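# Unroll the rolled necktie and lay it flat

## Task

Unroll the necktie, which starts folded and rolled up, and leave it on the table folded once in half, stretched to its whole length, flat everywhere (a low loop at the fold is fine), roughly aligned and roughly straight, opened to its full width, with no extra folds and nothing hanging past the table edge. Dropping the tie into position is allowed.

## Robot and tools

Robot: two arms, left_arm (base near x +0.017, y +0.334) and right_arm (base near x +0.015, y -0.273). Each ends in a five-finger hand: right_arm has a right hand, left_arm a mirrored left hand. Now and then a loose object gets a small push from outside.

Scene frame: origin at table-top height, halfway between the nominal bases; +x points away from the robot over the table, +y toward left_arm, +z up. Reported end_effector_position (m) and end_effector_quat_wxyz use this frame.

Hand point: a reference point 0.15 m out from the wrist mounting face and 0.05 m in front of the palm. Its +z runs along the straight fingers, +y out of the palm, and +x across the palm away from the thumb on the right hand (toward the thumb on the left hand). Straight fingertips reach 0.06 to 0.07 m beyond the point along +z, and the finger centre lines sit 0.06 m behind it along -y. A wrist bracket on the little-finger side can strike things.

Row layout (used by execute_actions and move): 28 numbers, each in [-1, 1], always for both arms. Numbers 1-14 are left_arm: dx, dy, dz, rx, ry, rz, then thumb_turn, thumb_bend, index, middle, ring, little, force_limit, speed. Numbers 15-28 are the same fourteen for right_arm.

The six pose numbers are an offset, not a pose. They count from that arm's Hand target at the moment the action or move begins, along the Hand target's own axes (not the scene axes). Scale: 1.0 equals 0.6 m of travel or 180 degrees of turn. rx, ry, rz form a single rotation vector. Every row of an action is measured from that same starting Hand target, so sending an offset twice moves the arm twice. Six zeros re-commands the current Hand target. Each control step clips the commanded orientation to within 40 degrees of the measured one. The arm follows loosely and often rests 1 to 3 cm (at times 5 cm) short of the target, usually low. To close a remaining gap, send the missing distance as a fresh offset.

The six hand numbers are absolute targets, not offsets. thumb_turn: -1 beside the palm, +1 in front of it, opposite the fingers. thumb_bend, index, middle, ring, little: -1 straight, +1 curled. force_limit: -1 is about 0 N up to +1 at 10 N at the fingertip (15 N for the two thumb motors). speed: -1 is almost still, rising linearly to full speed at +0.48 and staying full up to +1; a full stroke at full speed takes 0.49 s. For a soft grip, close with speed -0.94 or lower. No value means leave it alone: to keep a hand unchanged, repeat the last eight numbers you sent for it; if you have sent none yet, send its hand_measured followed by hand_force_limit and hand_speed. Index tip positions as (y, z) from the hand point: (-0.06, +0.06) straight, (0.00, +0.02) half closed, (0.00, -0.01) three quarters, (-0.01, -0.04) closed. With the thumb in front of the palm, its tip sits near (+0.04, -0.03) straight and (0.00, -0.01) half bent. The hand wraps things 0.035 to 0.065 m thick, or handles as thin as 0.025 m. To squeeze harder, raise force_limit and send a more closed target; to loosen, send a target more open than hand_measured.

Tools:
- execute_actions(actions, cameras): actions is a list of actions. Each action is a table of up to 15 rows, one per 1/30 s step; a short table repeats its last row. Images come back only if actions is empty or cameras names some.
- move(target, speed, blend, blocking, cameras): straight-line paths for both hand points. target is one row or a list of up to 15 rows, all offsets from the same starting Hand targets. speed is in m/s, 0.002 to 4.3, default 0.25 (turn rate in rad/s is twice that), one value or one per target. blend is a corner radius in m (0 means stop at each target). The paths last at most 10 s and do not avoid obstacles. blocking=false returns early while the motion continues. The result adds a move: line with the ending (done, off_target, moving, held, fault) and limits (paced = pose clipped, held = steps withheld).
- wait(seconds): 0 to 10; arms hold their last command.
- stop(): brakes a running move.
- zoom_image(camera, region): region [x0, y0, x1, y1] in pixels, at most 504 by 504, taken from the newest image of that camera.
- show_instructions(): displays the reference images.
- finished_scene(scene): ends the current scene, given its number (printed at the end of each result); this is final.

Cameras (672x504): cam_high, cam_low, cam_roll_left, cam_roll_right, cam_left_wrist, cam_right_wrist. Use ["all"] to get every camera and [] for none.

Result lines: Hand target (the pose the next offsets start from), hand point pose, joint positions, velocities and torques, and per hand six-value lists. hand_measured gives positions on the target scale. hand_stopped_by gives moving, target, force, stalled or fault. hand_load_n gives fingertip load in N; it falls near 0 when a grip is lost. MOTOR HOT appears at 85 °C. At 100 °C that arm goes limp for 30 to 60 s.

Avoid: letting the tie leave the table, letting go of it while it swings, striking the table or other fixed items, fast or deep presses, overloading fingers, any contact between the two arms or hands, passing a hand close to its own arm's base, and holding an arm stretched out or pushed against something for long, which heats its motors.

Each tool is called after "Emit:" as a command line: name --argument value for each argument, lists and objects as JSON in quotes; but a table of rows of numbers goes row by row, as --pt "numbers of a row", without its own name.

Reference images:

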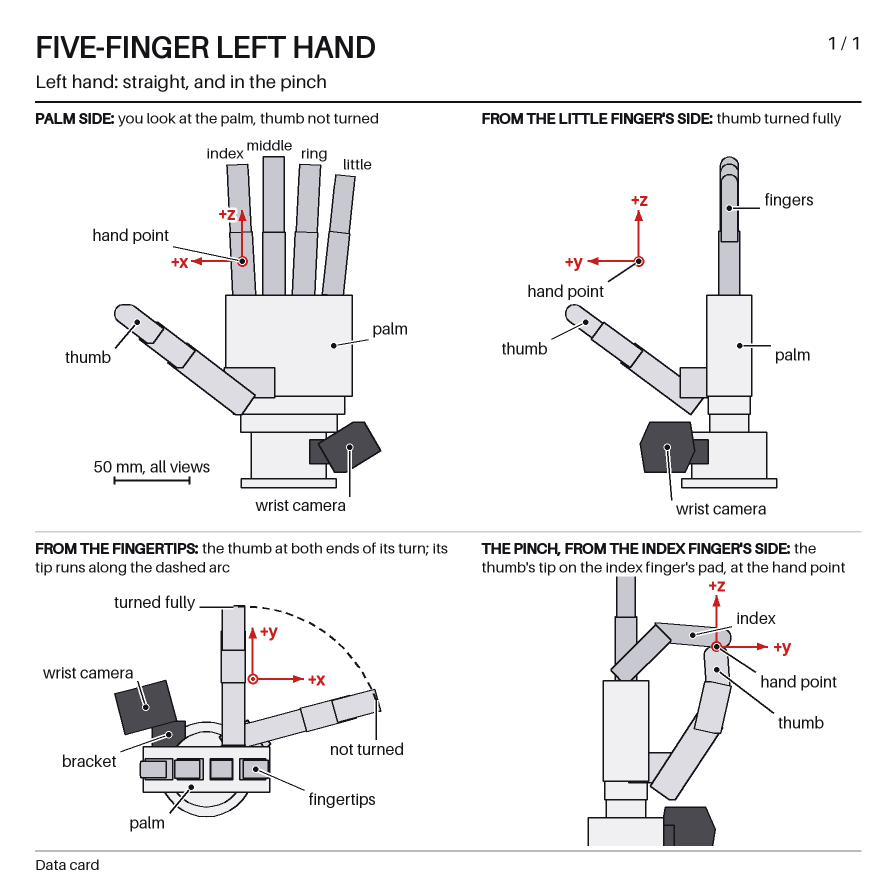

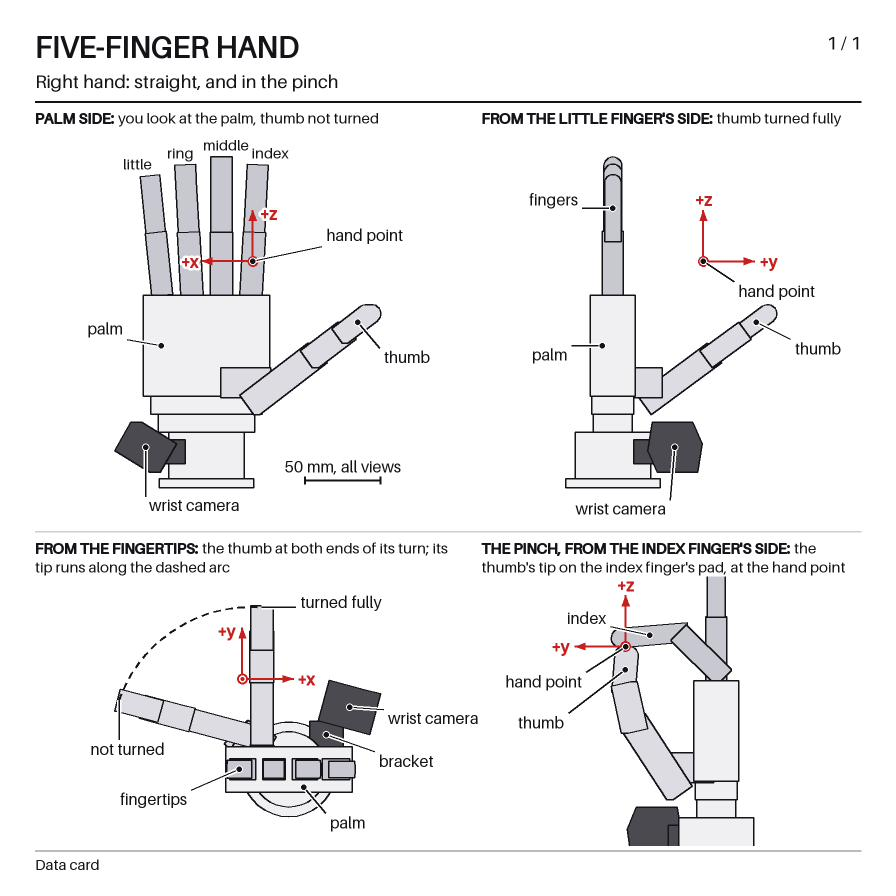

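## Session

Emit:
execute_actions --actions '[]'

Emit:
zoom_image --camera "cam_high" --region '[220, 0, 420, 300]'

Scene clock: 0.00 s.
left_arm: end_effector_position=(+0.9631, +0.2341, +0.1870) hand_measured=(-1.000, -1.000, -1.000, -1.000, -1.000, -1.000) hand_load_n=(+0.0, +0.0, +0.0, -0.5, +0.0, +0.0) hand_stopped_by=(target, target, target, target, target, target) hand_force_limit=0.00 hand_speed=-0.80 end_effector_quat_wxyz=(-0.303, +0.674, -0.407, +0.537) | right_arm: end_effector_position=(+0.8589, -0.1475, +0.1508) hand_measured=(-1.000, -1.000, -1.000, -1.000, -1.000, -1.000) hand_load_n=(+0.0, +0.0, +0.0, +0.0, +0.0, +0.0) hand_stopped_by=(target, target, target, target, target, target) hand_force_limit=0.00 hand_speed=-0.80 end_effector_quat_wxyz=(-0.536, +0.684, -0.207, +0.451)
Joint positions: left_arm=[-0.053 2.301 2.072 -0.014 -0.019 -0.519] | right_arm=[0.043 2.162 1.594 0.544 -0.553 -0.418]
Joint velocities: within noise
Joint torques (N m): no reading
Motor temperatures (°C): left_arm=[26 34 27 23 24 24] | right_arm=[24 32 22 24 22 22]
Heat: left arm: hottest shoulder 34 °C; right arm: hottest shoulder 32 °C.
Hand target: left_arm +0.9680, +0.2338, +0.1865; -0.304, +0.672, -0.405, +0.540 | right_arm +0.8648, -0.1474, +0.1593; -0.538, +0.679, -0.201, +0.457
camera_calibration:
cam_left_wrist: T_world_to_cam=[[0.256032, 0.206756, 0.944298, -0.466476], [-0.481242, -0.819939, 0.310009, 0.59646], [0.838364, -0.533808, -0.110431, -0.547447], [0, 0, 0, 1]] pos_world=[0.865434, 0.293276, 0.195129]
cam_right_wrist: T_world_to_cam=[[0.363309, -0.50989, -0.779756, -0.266387], [-0.810102, 0.24048, -0.5347, 0.805201], [0.460154, 0.825943, -0.325694, -0.107024], [0, 0, 0, 1]] pos_world=[0.798323, -0.241068, 0.187967]

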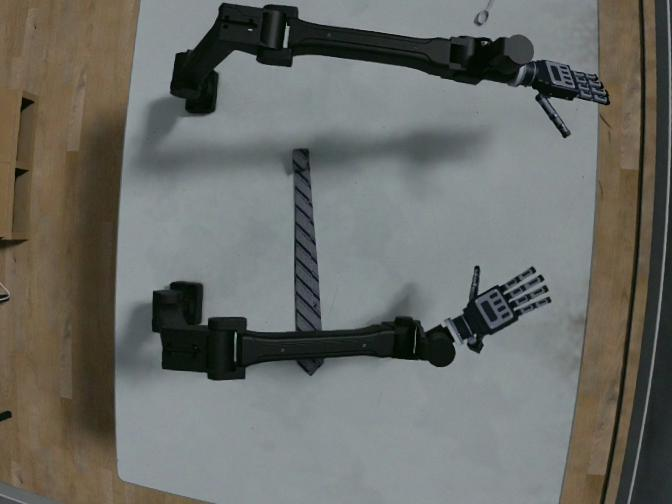

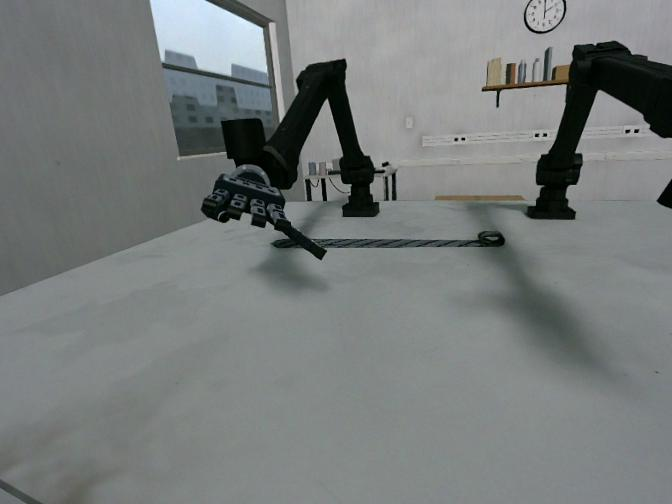

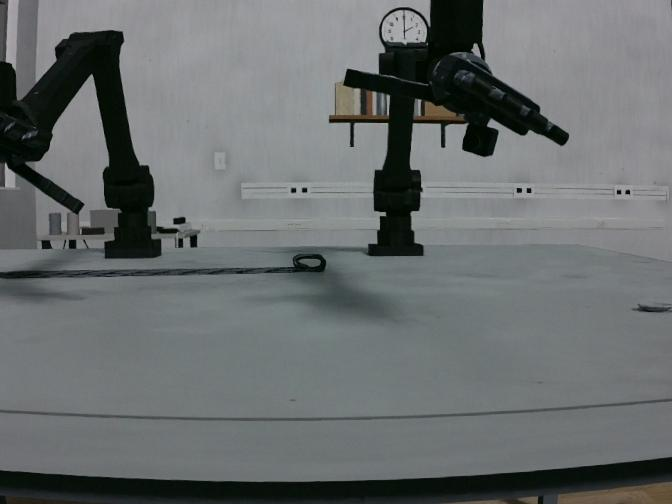

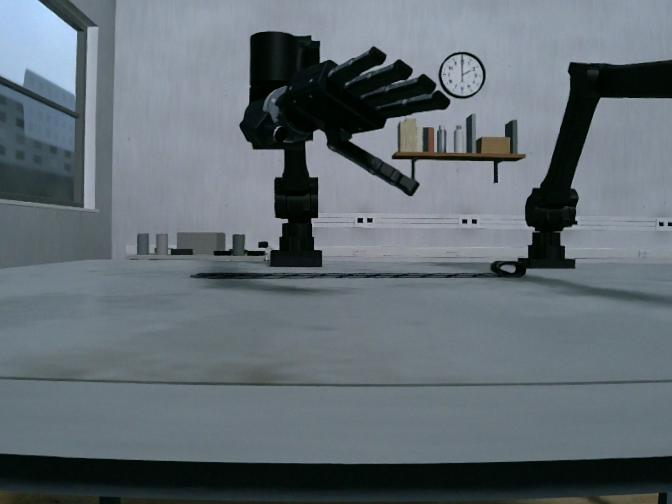

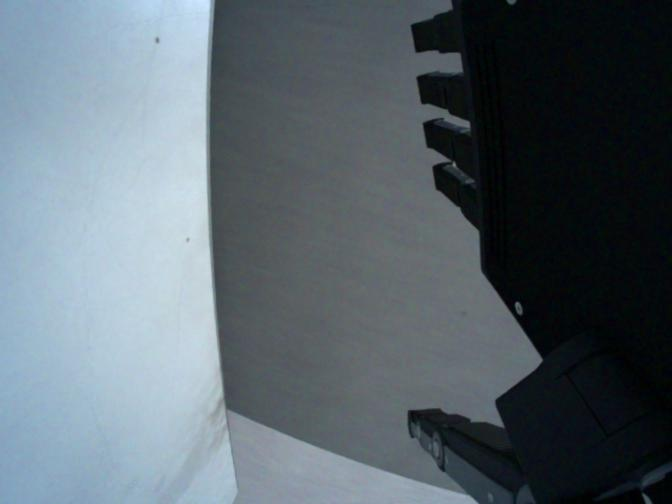

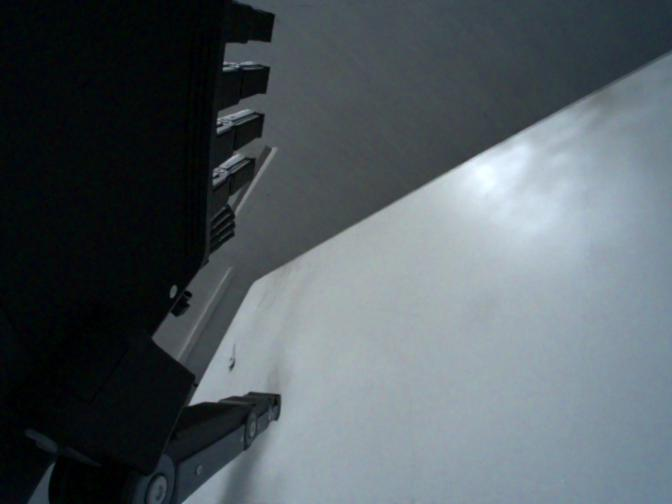

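Scaled by 1.680 from the camera's 672x504 image, which has a finer 960x720 frame.

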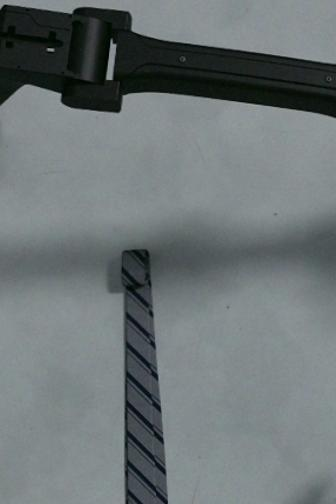

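Emit:
zoom_image --camera "cam_roll_right" --region '[470, 235, 550, 290]'

Emit:
zoom_image --camera "cam_roll_left" --region '[270, 235, 350, 290]'

Emit:
zoom_image --camera "cam_high" --region '[270, 130, 340, 200]'

Scaled by 6.300 from the camera's 672x504 image, which has a finer 960x720 frame.

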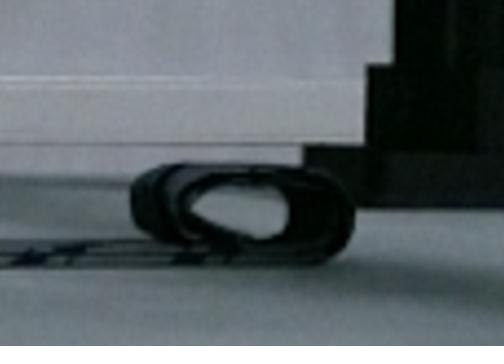

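Scaled by 6.300 from the camera's 672x504 image, which has a finer 960x720 frame.

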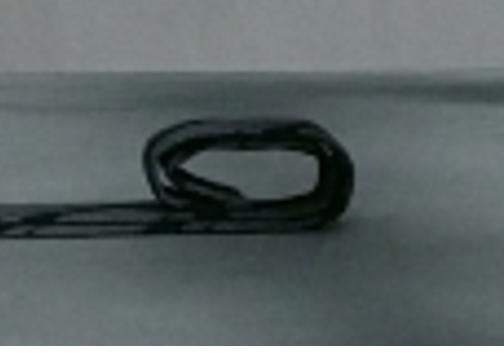

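Scaled by 7.200 from the camera's 672x504 image, which has a finer 960x720 frame.

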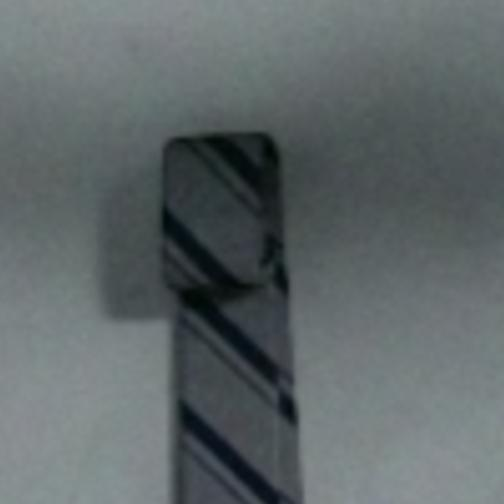

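Emit:
move --pt "0.1325 0.371 -0.8173 -0.4135 -0.1157 0.1308 -1 -1 1 1 1 0 0 0 0 0 0 0 0 0 -1 -1 -1 -1 -1 -1 0 -0.8" --pt "0.0555 0.5223 -0.8108 -0.4135 -0.1157 0.1308 -1 -1 1 1 1 0 0 0 0 0 0 0 0 0 -1 -1 -1 -1 -1 -1 0 -0.8" --speed '[0.4,0.2]' --cameras '["cam_high","cam_roll_right","cam_left_wrist","cam_roll_left"]'

Emit:
zoom_image --camera "cam_roll_left" --region '[250, 190, 370, 290]'

Emit:
zoom_image --camera "cam_roll_right" --region '[450, 190, 570, 290]'

Scene clock: 22.97 s.
left_arm: end_effector_position=(+0.4376, +0.0720, +0.0679) hand_measured=(-1.000, -1.000, +1.000, +1.000, +1.000, +0.000) hand_load_n=(+0.5, +0.0, +0.5, +0.0, +0.0, +0.0) hand_stopped_by=(target, target, target, target, target, target) hand_force_limit=0.00 hand_speed=0.00 end_effector_quat_wxyz=(-0.006, +0.708, -0.706, +0.014) | right_arm: end_effector_position=(+0.8589, -0.1475, +0.1508) hand_measured=(-1.000, -1.000, -1.000, -1.000, -1.000, -1.000) hand_load_n=(+0.0, +0.0, +0.0, +0.0, +0.0, +0.0) hand_stopped_by=(target, target, target, target, target, target) hand_force_limit=0.00 hand_speed=-0.80 end_effector_quat_wxyz=(-0.536, +0.684, -0.207, +0.451)
Joint positions: left_arm=[-0.452 1.803 1.392 -1.129 -0.002 -0.45] | right_arm=[0.043 2.162 1.594 0.544 -0.553 -0.418]
Joint torques (N m): left_arm=[-1.08 -13.86 6.31 0.46 -0.01 -0.03] | right_arm=[1.14 -19.14 8.83 2.41 0.02 -0.08]
Heat: left arm: hottest shoulder 38 °C; right arm: hottest shoulder 33 °C.
Hand target: left_arm +0.4302, +0.0664, +0.0498; +0.000, +0.707, -0.707, -0.001 | right_arm +0.8648, -0.1474, +0.1593; -0.538, +0.679, -0.201, +0.457
Off the commanded pose: left_arm 0.020 m, 2 deg | right_arm 0.010 m, 1 deg.
move: off_target (left_arm)
camera_calibration:
cam_left_wrist: T_world_to_cam=[[0.956413, -0.291707, 0.0134815, -0.393296], [-0.255832, -0.814743, 0.52033, 0.13432], [-0.1408, -0.5011, -0.853859, 0.269933], [0, 0, 0, 1]] pos_world=[0.448523, 0.129972, 0.165896]
Images, in order (width x height): cam_high 672x504, cam_roll_left 672x504, cam_roll_right 672x504, cam_left_wrist 672x504.

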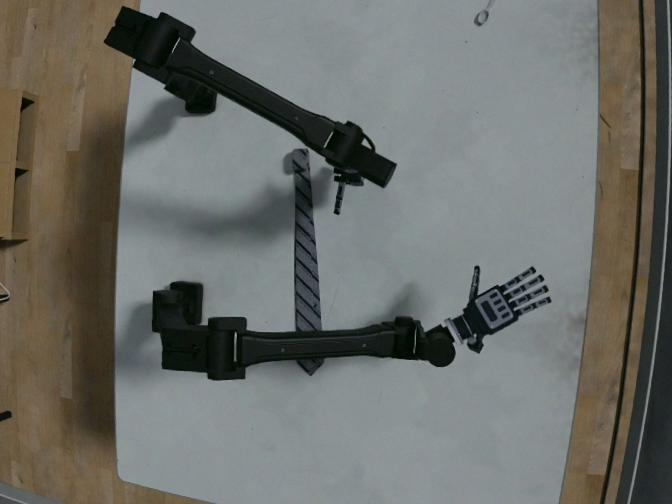

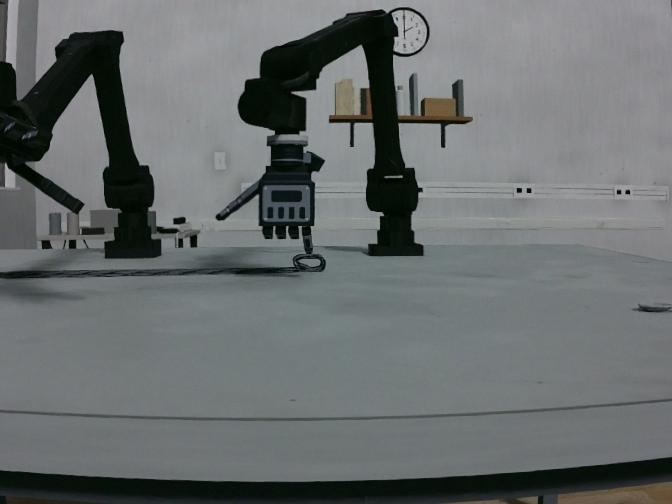

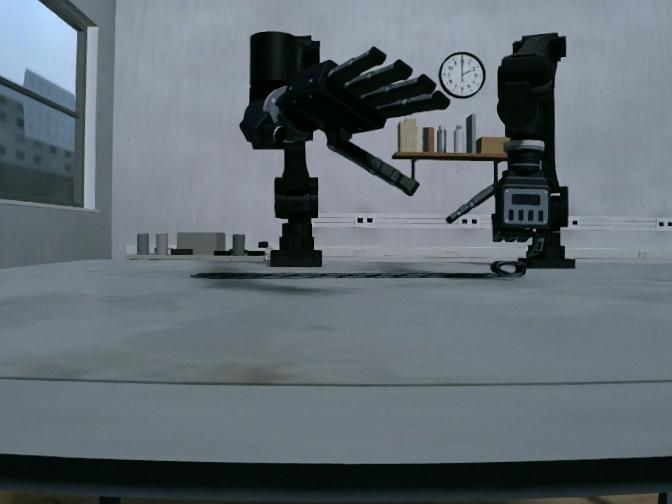

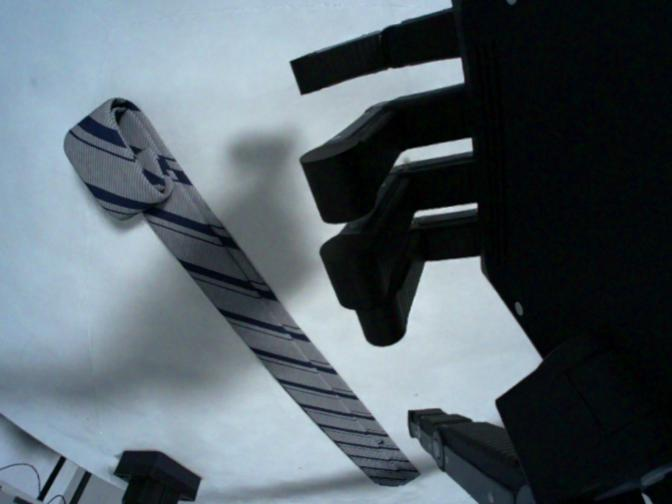

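Scaled by 4.200 from the camera's 672x504 image, which has a finer 960x720 frame.

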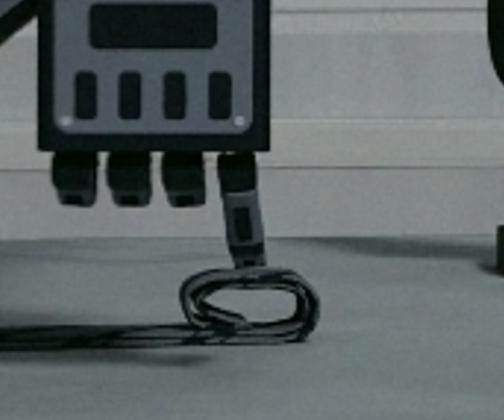

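Scaled by 4.200 from the camera's 672x504 image, which has a finer 960x720 frame.

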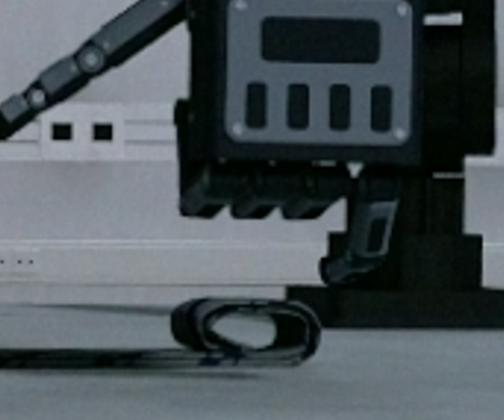

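Emit:
move --target '[-0.003,0.042,0.033,0,0,0,-1,-1,1,1,1,0,0,0,0,0,0,0,0,0,-1,-1,-1,-1,-1,-1,0,-0.8]' --speed 0.12 --cameras '["cam_roll_right","cam_left_wrist","cam_roll_left"]'

Emit:
zoom_image --camera "cam_roll_left" --region '[250, 190, 370, 290]'

Scene clock: 31.23 s.
left_arm: end_effector_position=(+0.4110, +0.0728, +0.0348) hand_measured=(-1.000, -1.000, +1.000, +1.000, +1.000, +0.000) hand_load_n=(+0.0, -0.5, +0.0, +0.0, +0.0, +0.0) hand_stopped_by=(target, target, target, target, target, target) hand_force_limit=0.00 hand_speed=0.00 end_effector_quat_wxyz=(-0.001, +0.707, -0.707, +0.001) | right_arm: end_effector_position=(+0.8589, -0.1475, +0.1508) hand_measured=(-1.000, -1.000, -1.000, -1.000, -1.000, -1.000) hand_load_n=(-0.5, +0.0, +0.0, +0.0, +0.0, +0.0) hand_stopped_by=(target, target, target, target, target, target) hand_force_limit=0.00 hand_speed=-0.80 end_effector_quat_wxyz=(-0.536, +0.684, -0.207, +0.451)
Joint positions: left_arm=[-0.473 1.803 1.292 -1.056 -0.002 -0.469] | right_arm=[0.043 2.162 1.594 0.544 -0.553 -0.418]
Joint torques (N m): left_arm=[-0.79 -15.56 5.83 0.4 0.01 -0.02] | right_arm=[1.08 -19.14 8.84 2.4 0.02 -0.08]
Heat: left arm: hottest shoulder 37 °C; right arm: hottest shoulder 33 °C.
Hand target: left_arm +0.4051, +0.0681, +0.0301; -0.001, +0.707, -0.707, -0.001 | right_arm +0.8648, -0.1474, +0.1593; -0.538, +0.679, -0.201, +0.457
Off the commanded pose: left_arm 0.009 m, 0 deg | right_arm 0.010 m, 1 deg.
move: done
camera_calibration:
cam_left_wrist: T_world_to_cam=[[0.955762, -0.29386, -0.0128573, -0.365839], [-0.245202, -0.820127, 0.516979, 0.14153], [-0.162464, -0.490957, -0.855901, 0.246671], [0, 0, 0, 1]] pos_world=[0.424434, 0.129672, 0.133254]
Images, in order (width x height): cam_roll_left 672x504, cam_roll_right 672x504, cam_left_wrist 672x504.

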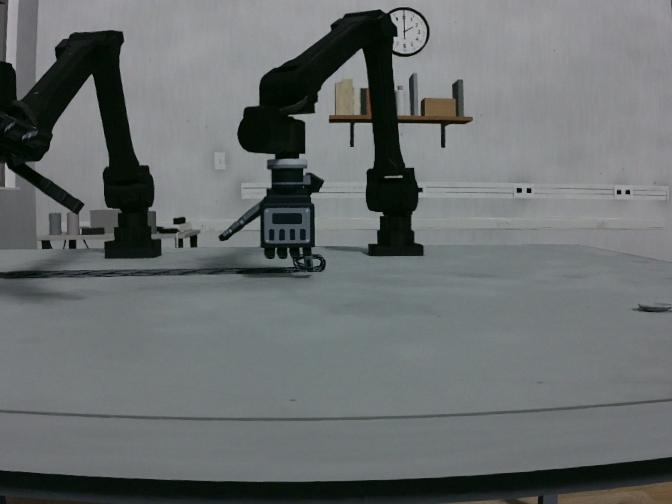

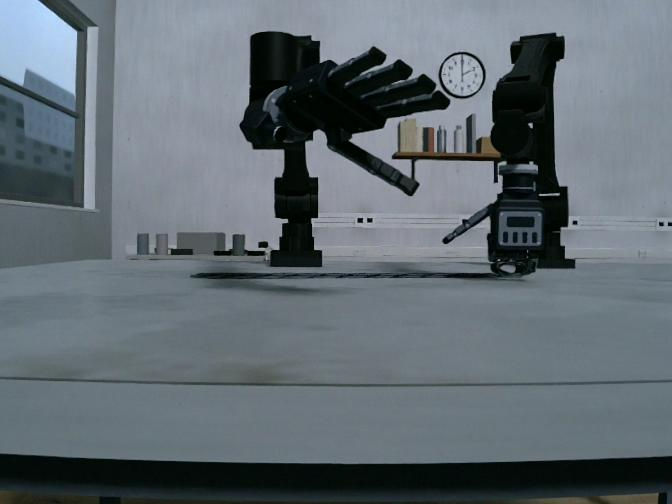

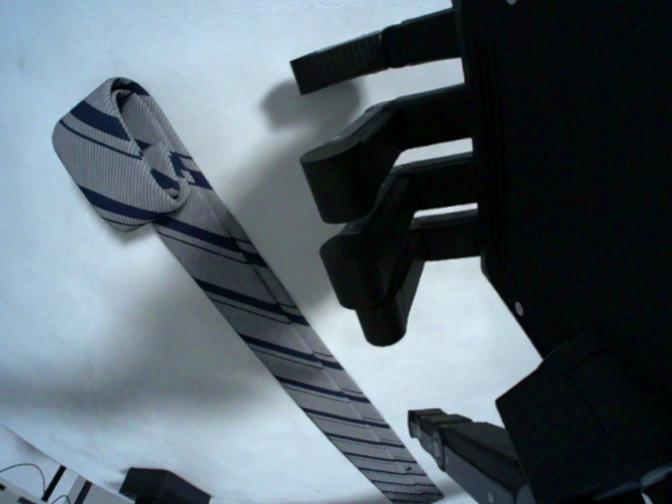

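Scaled by 4.200 from the camera's 672x504 image, which has a finer 960x720 frame.

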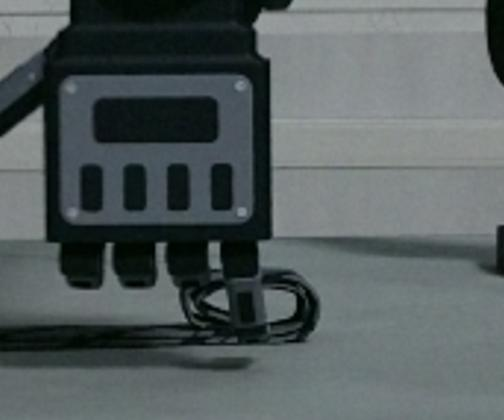

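Emit:
move --target '[-0.006,0.132,0.004,0,0,0,-1,-1,1,1,1,0,0,0,0,0,0,0,0,0,-1,-1,-1,-1,-1,-1,0,-0.8]' --speed 0.1 --cameras '["cam_roll_right","cam_left_wrist","cam_roll_left","cam_high"]'

Emit:
zoom_image --camera "cam_roll_left" --region '[250, 190, 370, 290]'

Emit:
zoom_image --camera "cam_roll_right" --region '[450, 190, 570, 290]'

Scene clock: 40.07 s.
left_arm: end_effector_position=(+0.3315, +0.0751, +0.0281) hand_measured=(-1.000, -1.000, +1.000, +1.000, +1.000, +0.000) hand_load_n=(+0.0, +0.0, +0.0, +0.0, +0.0, +0.0) hand_stopped_by=(target, target, target, target, target, target) hand_force_limit=0.00 hand_speed=0.00 end_effector_quat_wxyz=(+0.000, +0.707, -0.707, -0.004) | right_arm: end_effector_position=(+0.8589, -0.1475, +0.1508) hand_measured=(-1.000, -1.000, -1.000, -1.000, -1.000, -1.000) hand_load_n=(+0.0, -0.5, +0.0, +0.0, +0.0, +0.0) hand_stopped_by=(target, target, target, target, target, target) hand_force_limit=0.00 hand_speed=-0.80 end_effector_quat_wxyz=(-0.536, +0.684, -0.207, +0.451)
Joint positions: left_arm=[-0.551 1.659 1.07 -0.988 -0.002 -0.546] | right_arm=[0.043 2.162 1.594 0.544 -0.553 -0.418]
Joint torques (N m): left_arm=[-0.79 -13.92 5.38 0.35 0.03 -0.03] | right_arm=[1.08 -19.14 8.84 2.43 0.03 -0.08]
Heat: left arm: hottest shoulder 37 °C; right arm: hottest shoulder 34 °C.
Hand target: left_arm +0.3259, +0.0718, +0.0278; -0.001, +0.707, -0.707, +0.000 | right_arm +0.8648, -0.1474, +0.1593; -0.538, +0.679, -0.201, +0.457
Off the commanded pose: left_arm 0.007 m, 0 deg | right_arm 0.010 m, 1 deg.
move: done
camera_calibration:
cam_left_wrist: T_world_to_cam=[[0.955366, -0.294571, -0.0224446, -0.288832], [-0.241501, -0.822485, 0.514972, 0.126419], [-0.170156, -0.486566, -0.856913, 0.231367], [0, 0, 0, 1]] pos_world=[0.345839, 0.131472, 0.126676]
Images, in order (width x height): cam_high 672x504, cam_roll_left 672x504, cam_roll_right 672x504, cam_left_wrist 672x504.

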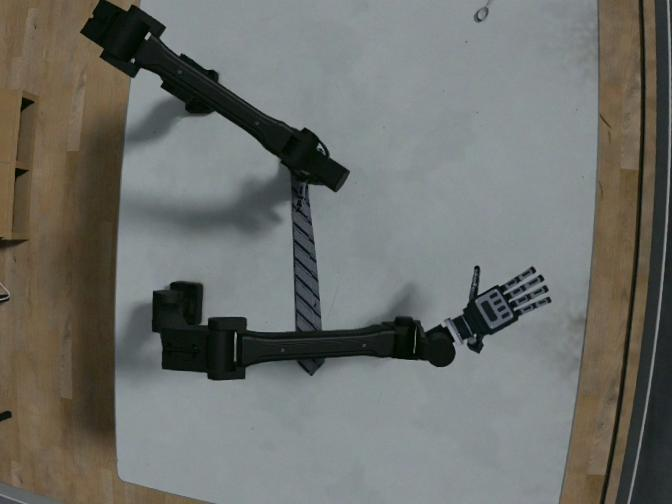

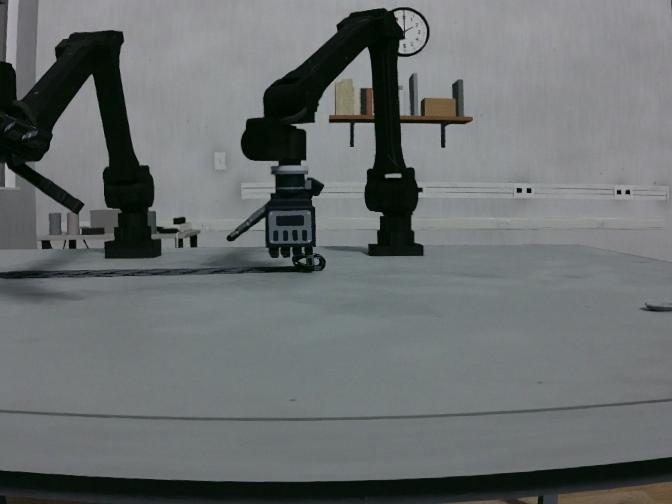

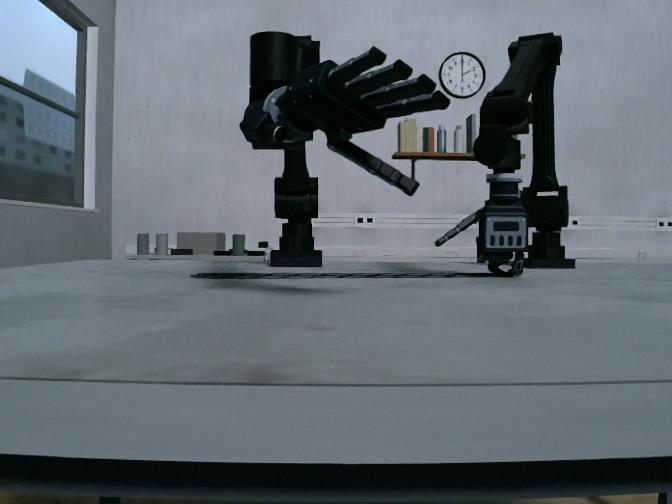

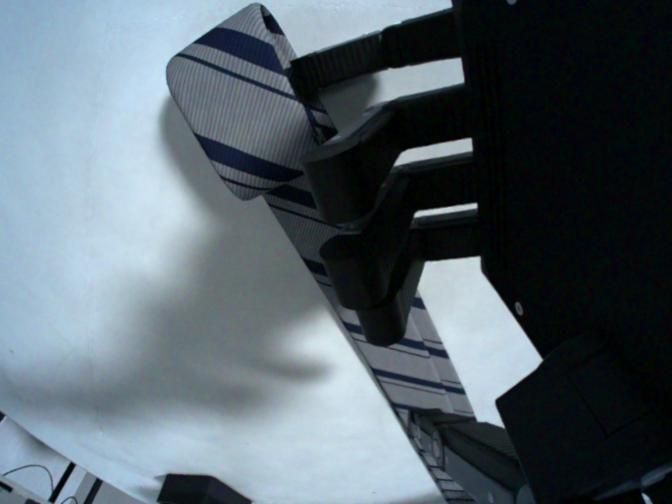

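Scaled by 4.200 from the camera's 672x504 image, which has a finer 960x720 frame.

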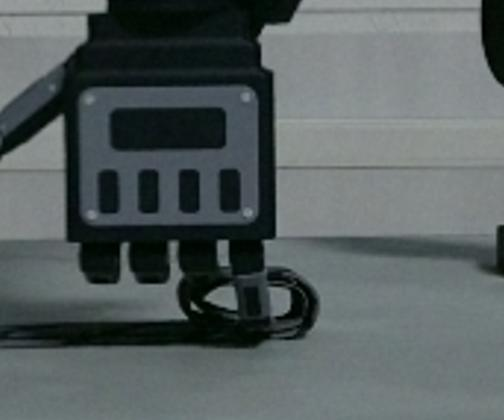

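Scaled by 4.200 from the camera's 672x504 image, which has a finer 960x720 frame.

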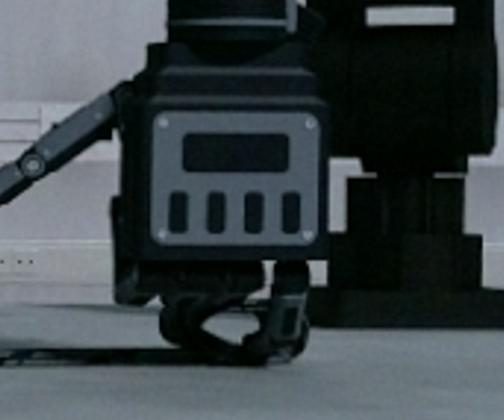

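Emit:
move --pt "0 0.047 -0.005 0 0 0 -1 -1 1 1 1 0 0 0 0 0 0 0 0 0 -1 -1 -1 -1 -1 -1 0 -0.8" --pt "-0.1 0.058 -0.005 0 0 0 -1 -1 1 1 1 0 0 0 0 0 0 0 0 0 -1 -1 -1 -1 -1 -1 0 -0.8" --speed 0.1 --cameras '["cam_roll_right","cam_left_wrist","cam_roll_left","cam_high"]'

Emit:
zoom_image --camera "cam_roll_left" --region '[270, 190, 390, 290]'

Scene clock: 51.93 s.
left_arm: end_effector_position=(+0.2919, +0.1266, +0.0314) hand_measured=(-1.000, -1.000, +1.000, +1.000, +1.000, +0.000) hand_load_n=(+0.0, +0.0, +0.0, +0.5, +0.0, +0.0) hand_stopped_by=(target, target, target, target, target, target) hand_force_limit=0.00 hand_speed=0.00 end_effector_quat_wxyz=(+0.001, +0.708, -0.706, -0.004) | right_arm: end_effector_position=(+0.8589, -0.1475, +0.1508) hand_measured=(-1.000, -1.000, -1.000, -1.000, -1.000, -1.000) hand_load_n=(+0.0, +0.0, +0.0, +0.0, +0.0, +0.0) hand_stopped_by=(target, target, target, target, target, target) hand_force_limit=0.00 hand_speed=-0.80 end_effector_quat_wxyz=(-0.536, +0.684, -0.207, +0.451)
Joint positions: left_arm=[-0.488 1.515 0.901 -0.966 -0.001 -0.487] | right_arm=[0.043 2.162 1.594 0.544 -0.553 -0.418]
Joint torques (N m): left_arm=[1.03 -11.58 5.3 0.36 -0.01 0.22] | right_arm=[1.14 -19.14 8.84 2.41 0.03 -0.08]
Heat: left arm: hottest shoulder 36 °C; right arm: hottest shoulder 34 °C.
Hand target: left_arm +0.2909, +0.1318, +0.0308; +0.000, +0.707, -0.707, -0.001 | right_arm +0.8648, -0.1474, +0.1593; -0.538, +0.679, -0.201, +0.457
Off the commanded pose: left_arm 0.005 m, 1 deg | right_arm 0.010 m, 1 deg.
move: done
camera_calibration:
cam_left_wrist: T_world_to_cam=[[0.956446, -0.290871, -0.0246193, -0.236476], [-0.237189, -0.823543, 0.515284, 0.156339], [-0.170156, -0.487001, -0.856666, 0.252562], [0, 0, 0, 1]] pos_world=[0.306233, 0.182965, 0.12998]
Images, in order (width x height): cam_high 672x504, cam_roll_left 672x504, cam_roll_right 672x504, cam_left_wrist 672x504.

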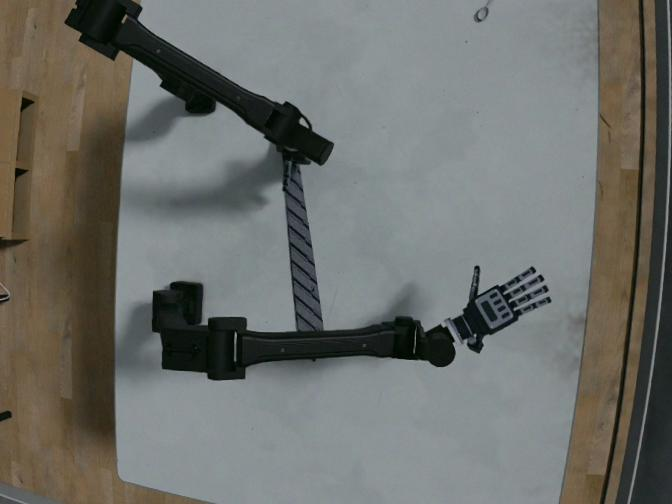

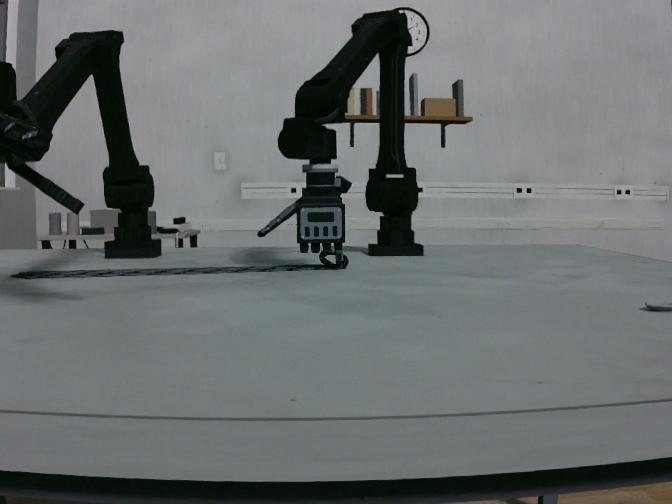

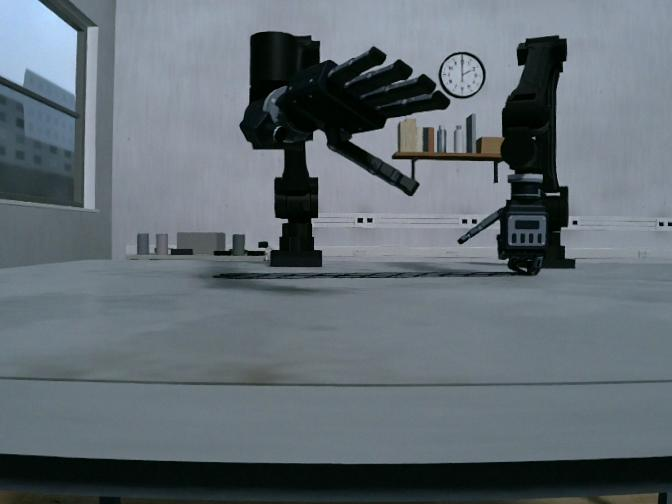

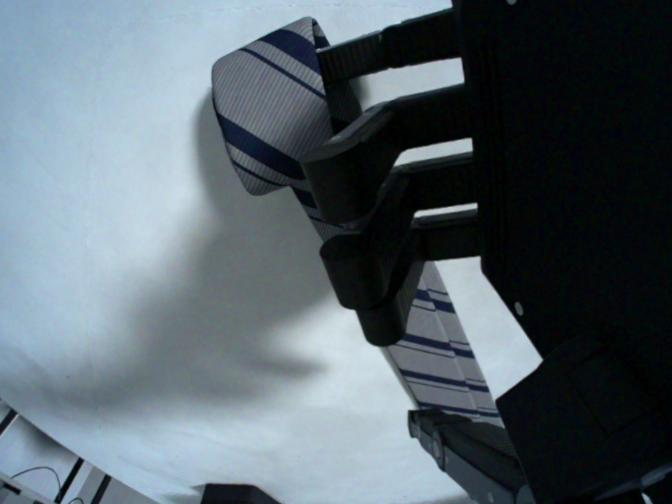

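Scaled by 4.200 from the camera's 672x504 image, which has a finer 960x720 frame.

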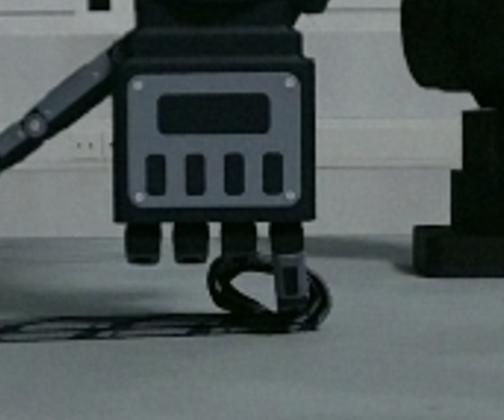

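Emit:
move --pt "0 0 -0.02 0 0 0 -1 -1 1 1 1 0 0 0 0 0 0 0 0 0 -1 -1 -1 -1 -1 -1 0 -0.8" --pt "-0.12 0.01 -0.02 0 0 0 -1 -1 1 1 1 0 0 0 0 0 0 0 0 0 -1 -1 -1 -1 -1 -1 0 -0.8" --speed 0.15 --cameras '["cam_roll_right","cam_left_wrist","cam_roll_left","cam_high"]'

Emit:
zoom_image --camera "cam_roll_left" --region '[290, 190, 410, 290]'

Scene clock: 59.50 s.
left_arm: end_effector_position=(+0.2915, +0.1986, +0.0434) hand_measured=(-1.000, -1.000, +1.000, +1.000, +1.000, +0.000) hand_load_n=(+0.0, +0.0, +0.0, +0.0, +0.0, +0.5) hand_stopped_by=(target, target, target, target, target, target) hand_force_limit=0.00 hand_speed=0.00 end_effector_quat_wxyz=(-0.002, +0.709, -0.705, +0.003) | right_arm: end_effector_position=(+0.8589, -0.1475, +0.1508) hand_measured=(-1.000, -1.000, -1.000, -1.000, -1.000, -1.000) hand_load_n=(+0.0, +0.0, +0.0, +0.0, +0.0, +0.0) hand_stopped_by=(target, target, target, target, target, target) hand_force_limit=0.00 hand_speed=-0.80 end_effector_quat_wxyz=(-0.536, +0.684, -0.207, +0.451)
Joint positions: left_arm=[-0.306 1.412 0.83 -0.981 -0.002 -0.306] | right_arm=[0.043 2.162 1.594 0.544 -0.553 -0.418]
Joint torques (N m): left_arm=[0.79 -9.99 5.44 -0.28 0 0.21] | right_arm=[1.08 -19.08 8.83 2.4 0.03 -0.08]
Heat: left arm: hottest shoulder 36 °C; right arm: hottest shoulder 35 °C.
Hand target: left_arm +0.2851, +0.2038, +0.0429; +0.000, +0.707, -0.707, -0.001 | right_arm +0.8648, -0.1474, +0.1593; -0.538, +0.679, -0.201, +0.457
Off the commanded pose: left_arm 0.008 m, 1 deg | right_arm 0.010 m, 1 deg.
move: done
camera_calibration:
cam_left_wrist: T_world_to_cam=[[0.957264, -0.289088, -0.00857642, -0.216127], [-0.243289, -0.820937, 0.516598, 0.210539], [-0.156383, -0.492434, -0.856185, 0.294871], [0, 0, 0, 1]] pos_world=[0.304225, 0.255564, 0.141846]
Images, in order (width x height): cam_high 672x504, cam_roll_left 672x504, cam_roll_right 672x504, cam_left_wrist 672x504.

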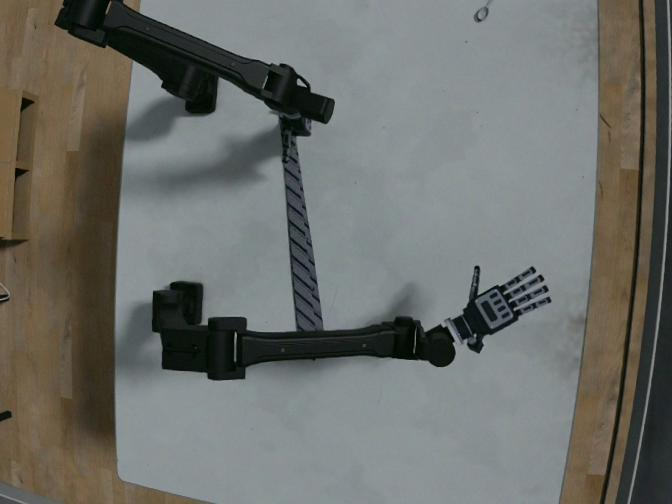

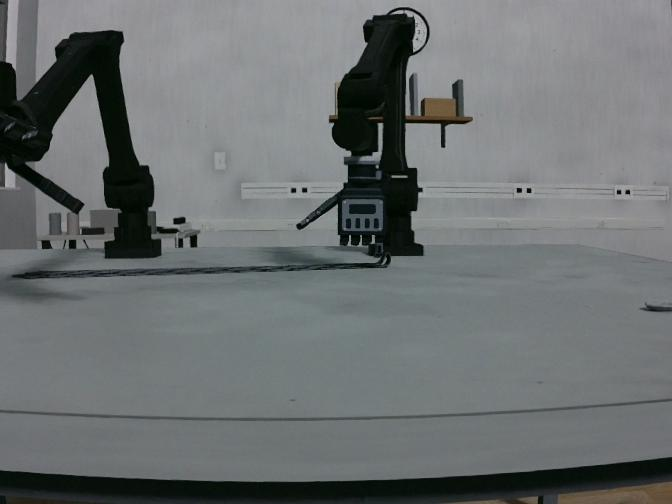

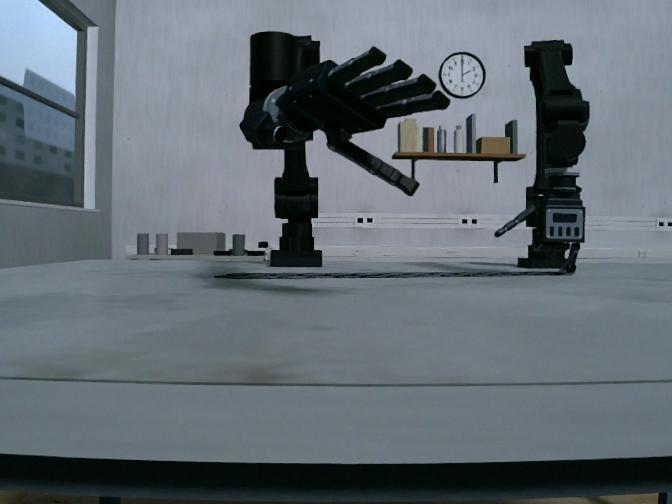

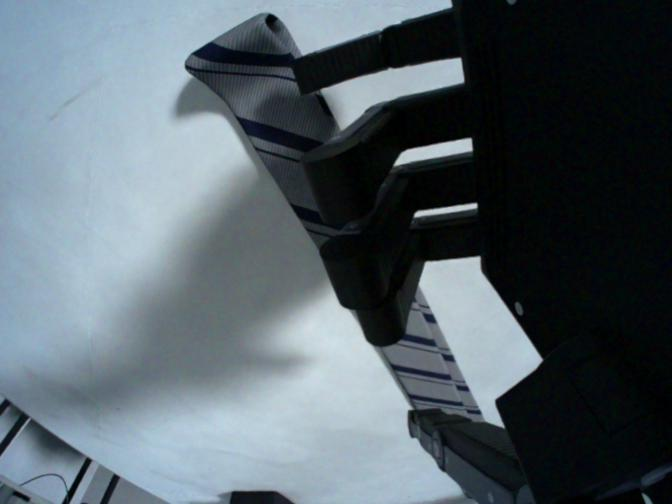

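Scaled by 4.200 from the camera's 672x504 image, which has a finer 960x720 frame.

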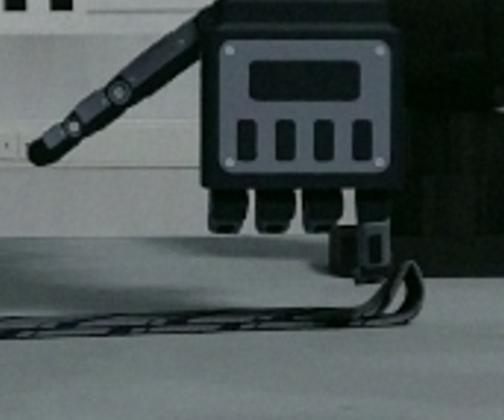

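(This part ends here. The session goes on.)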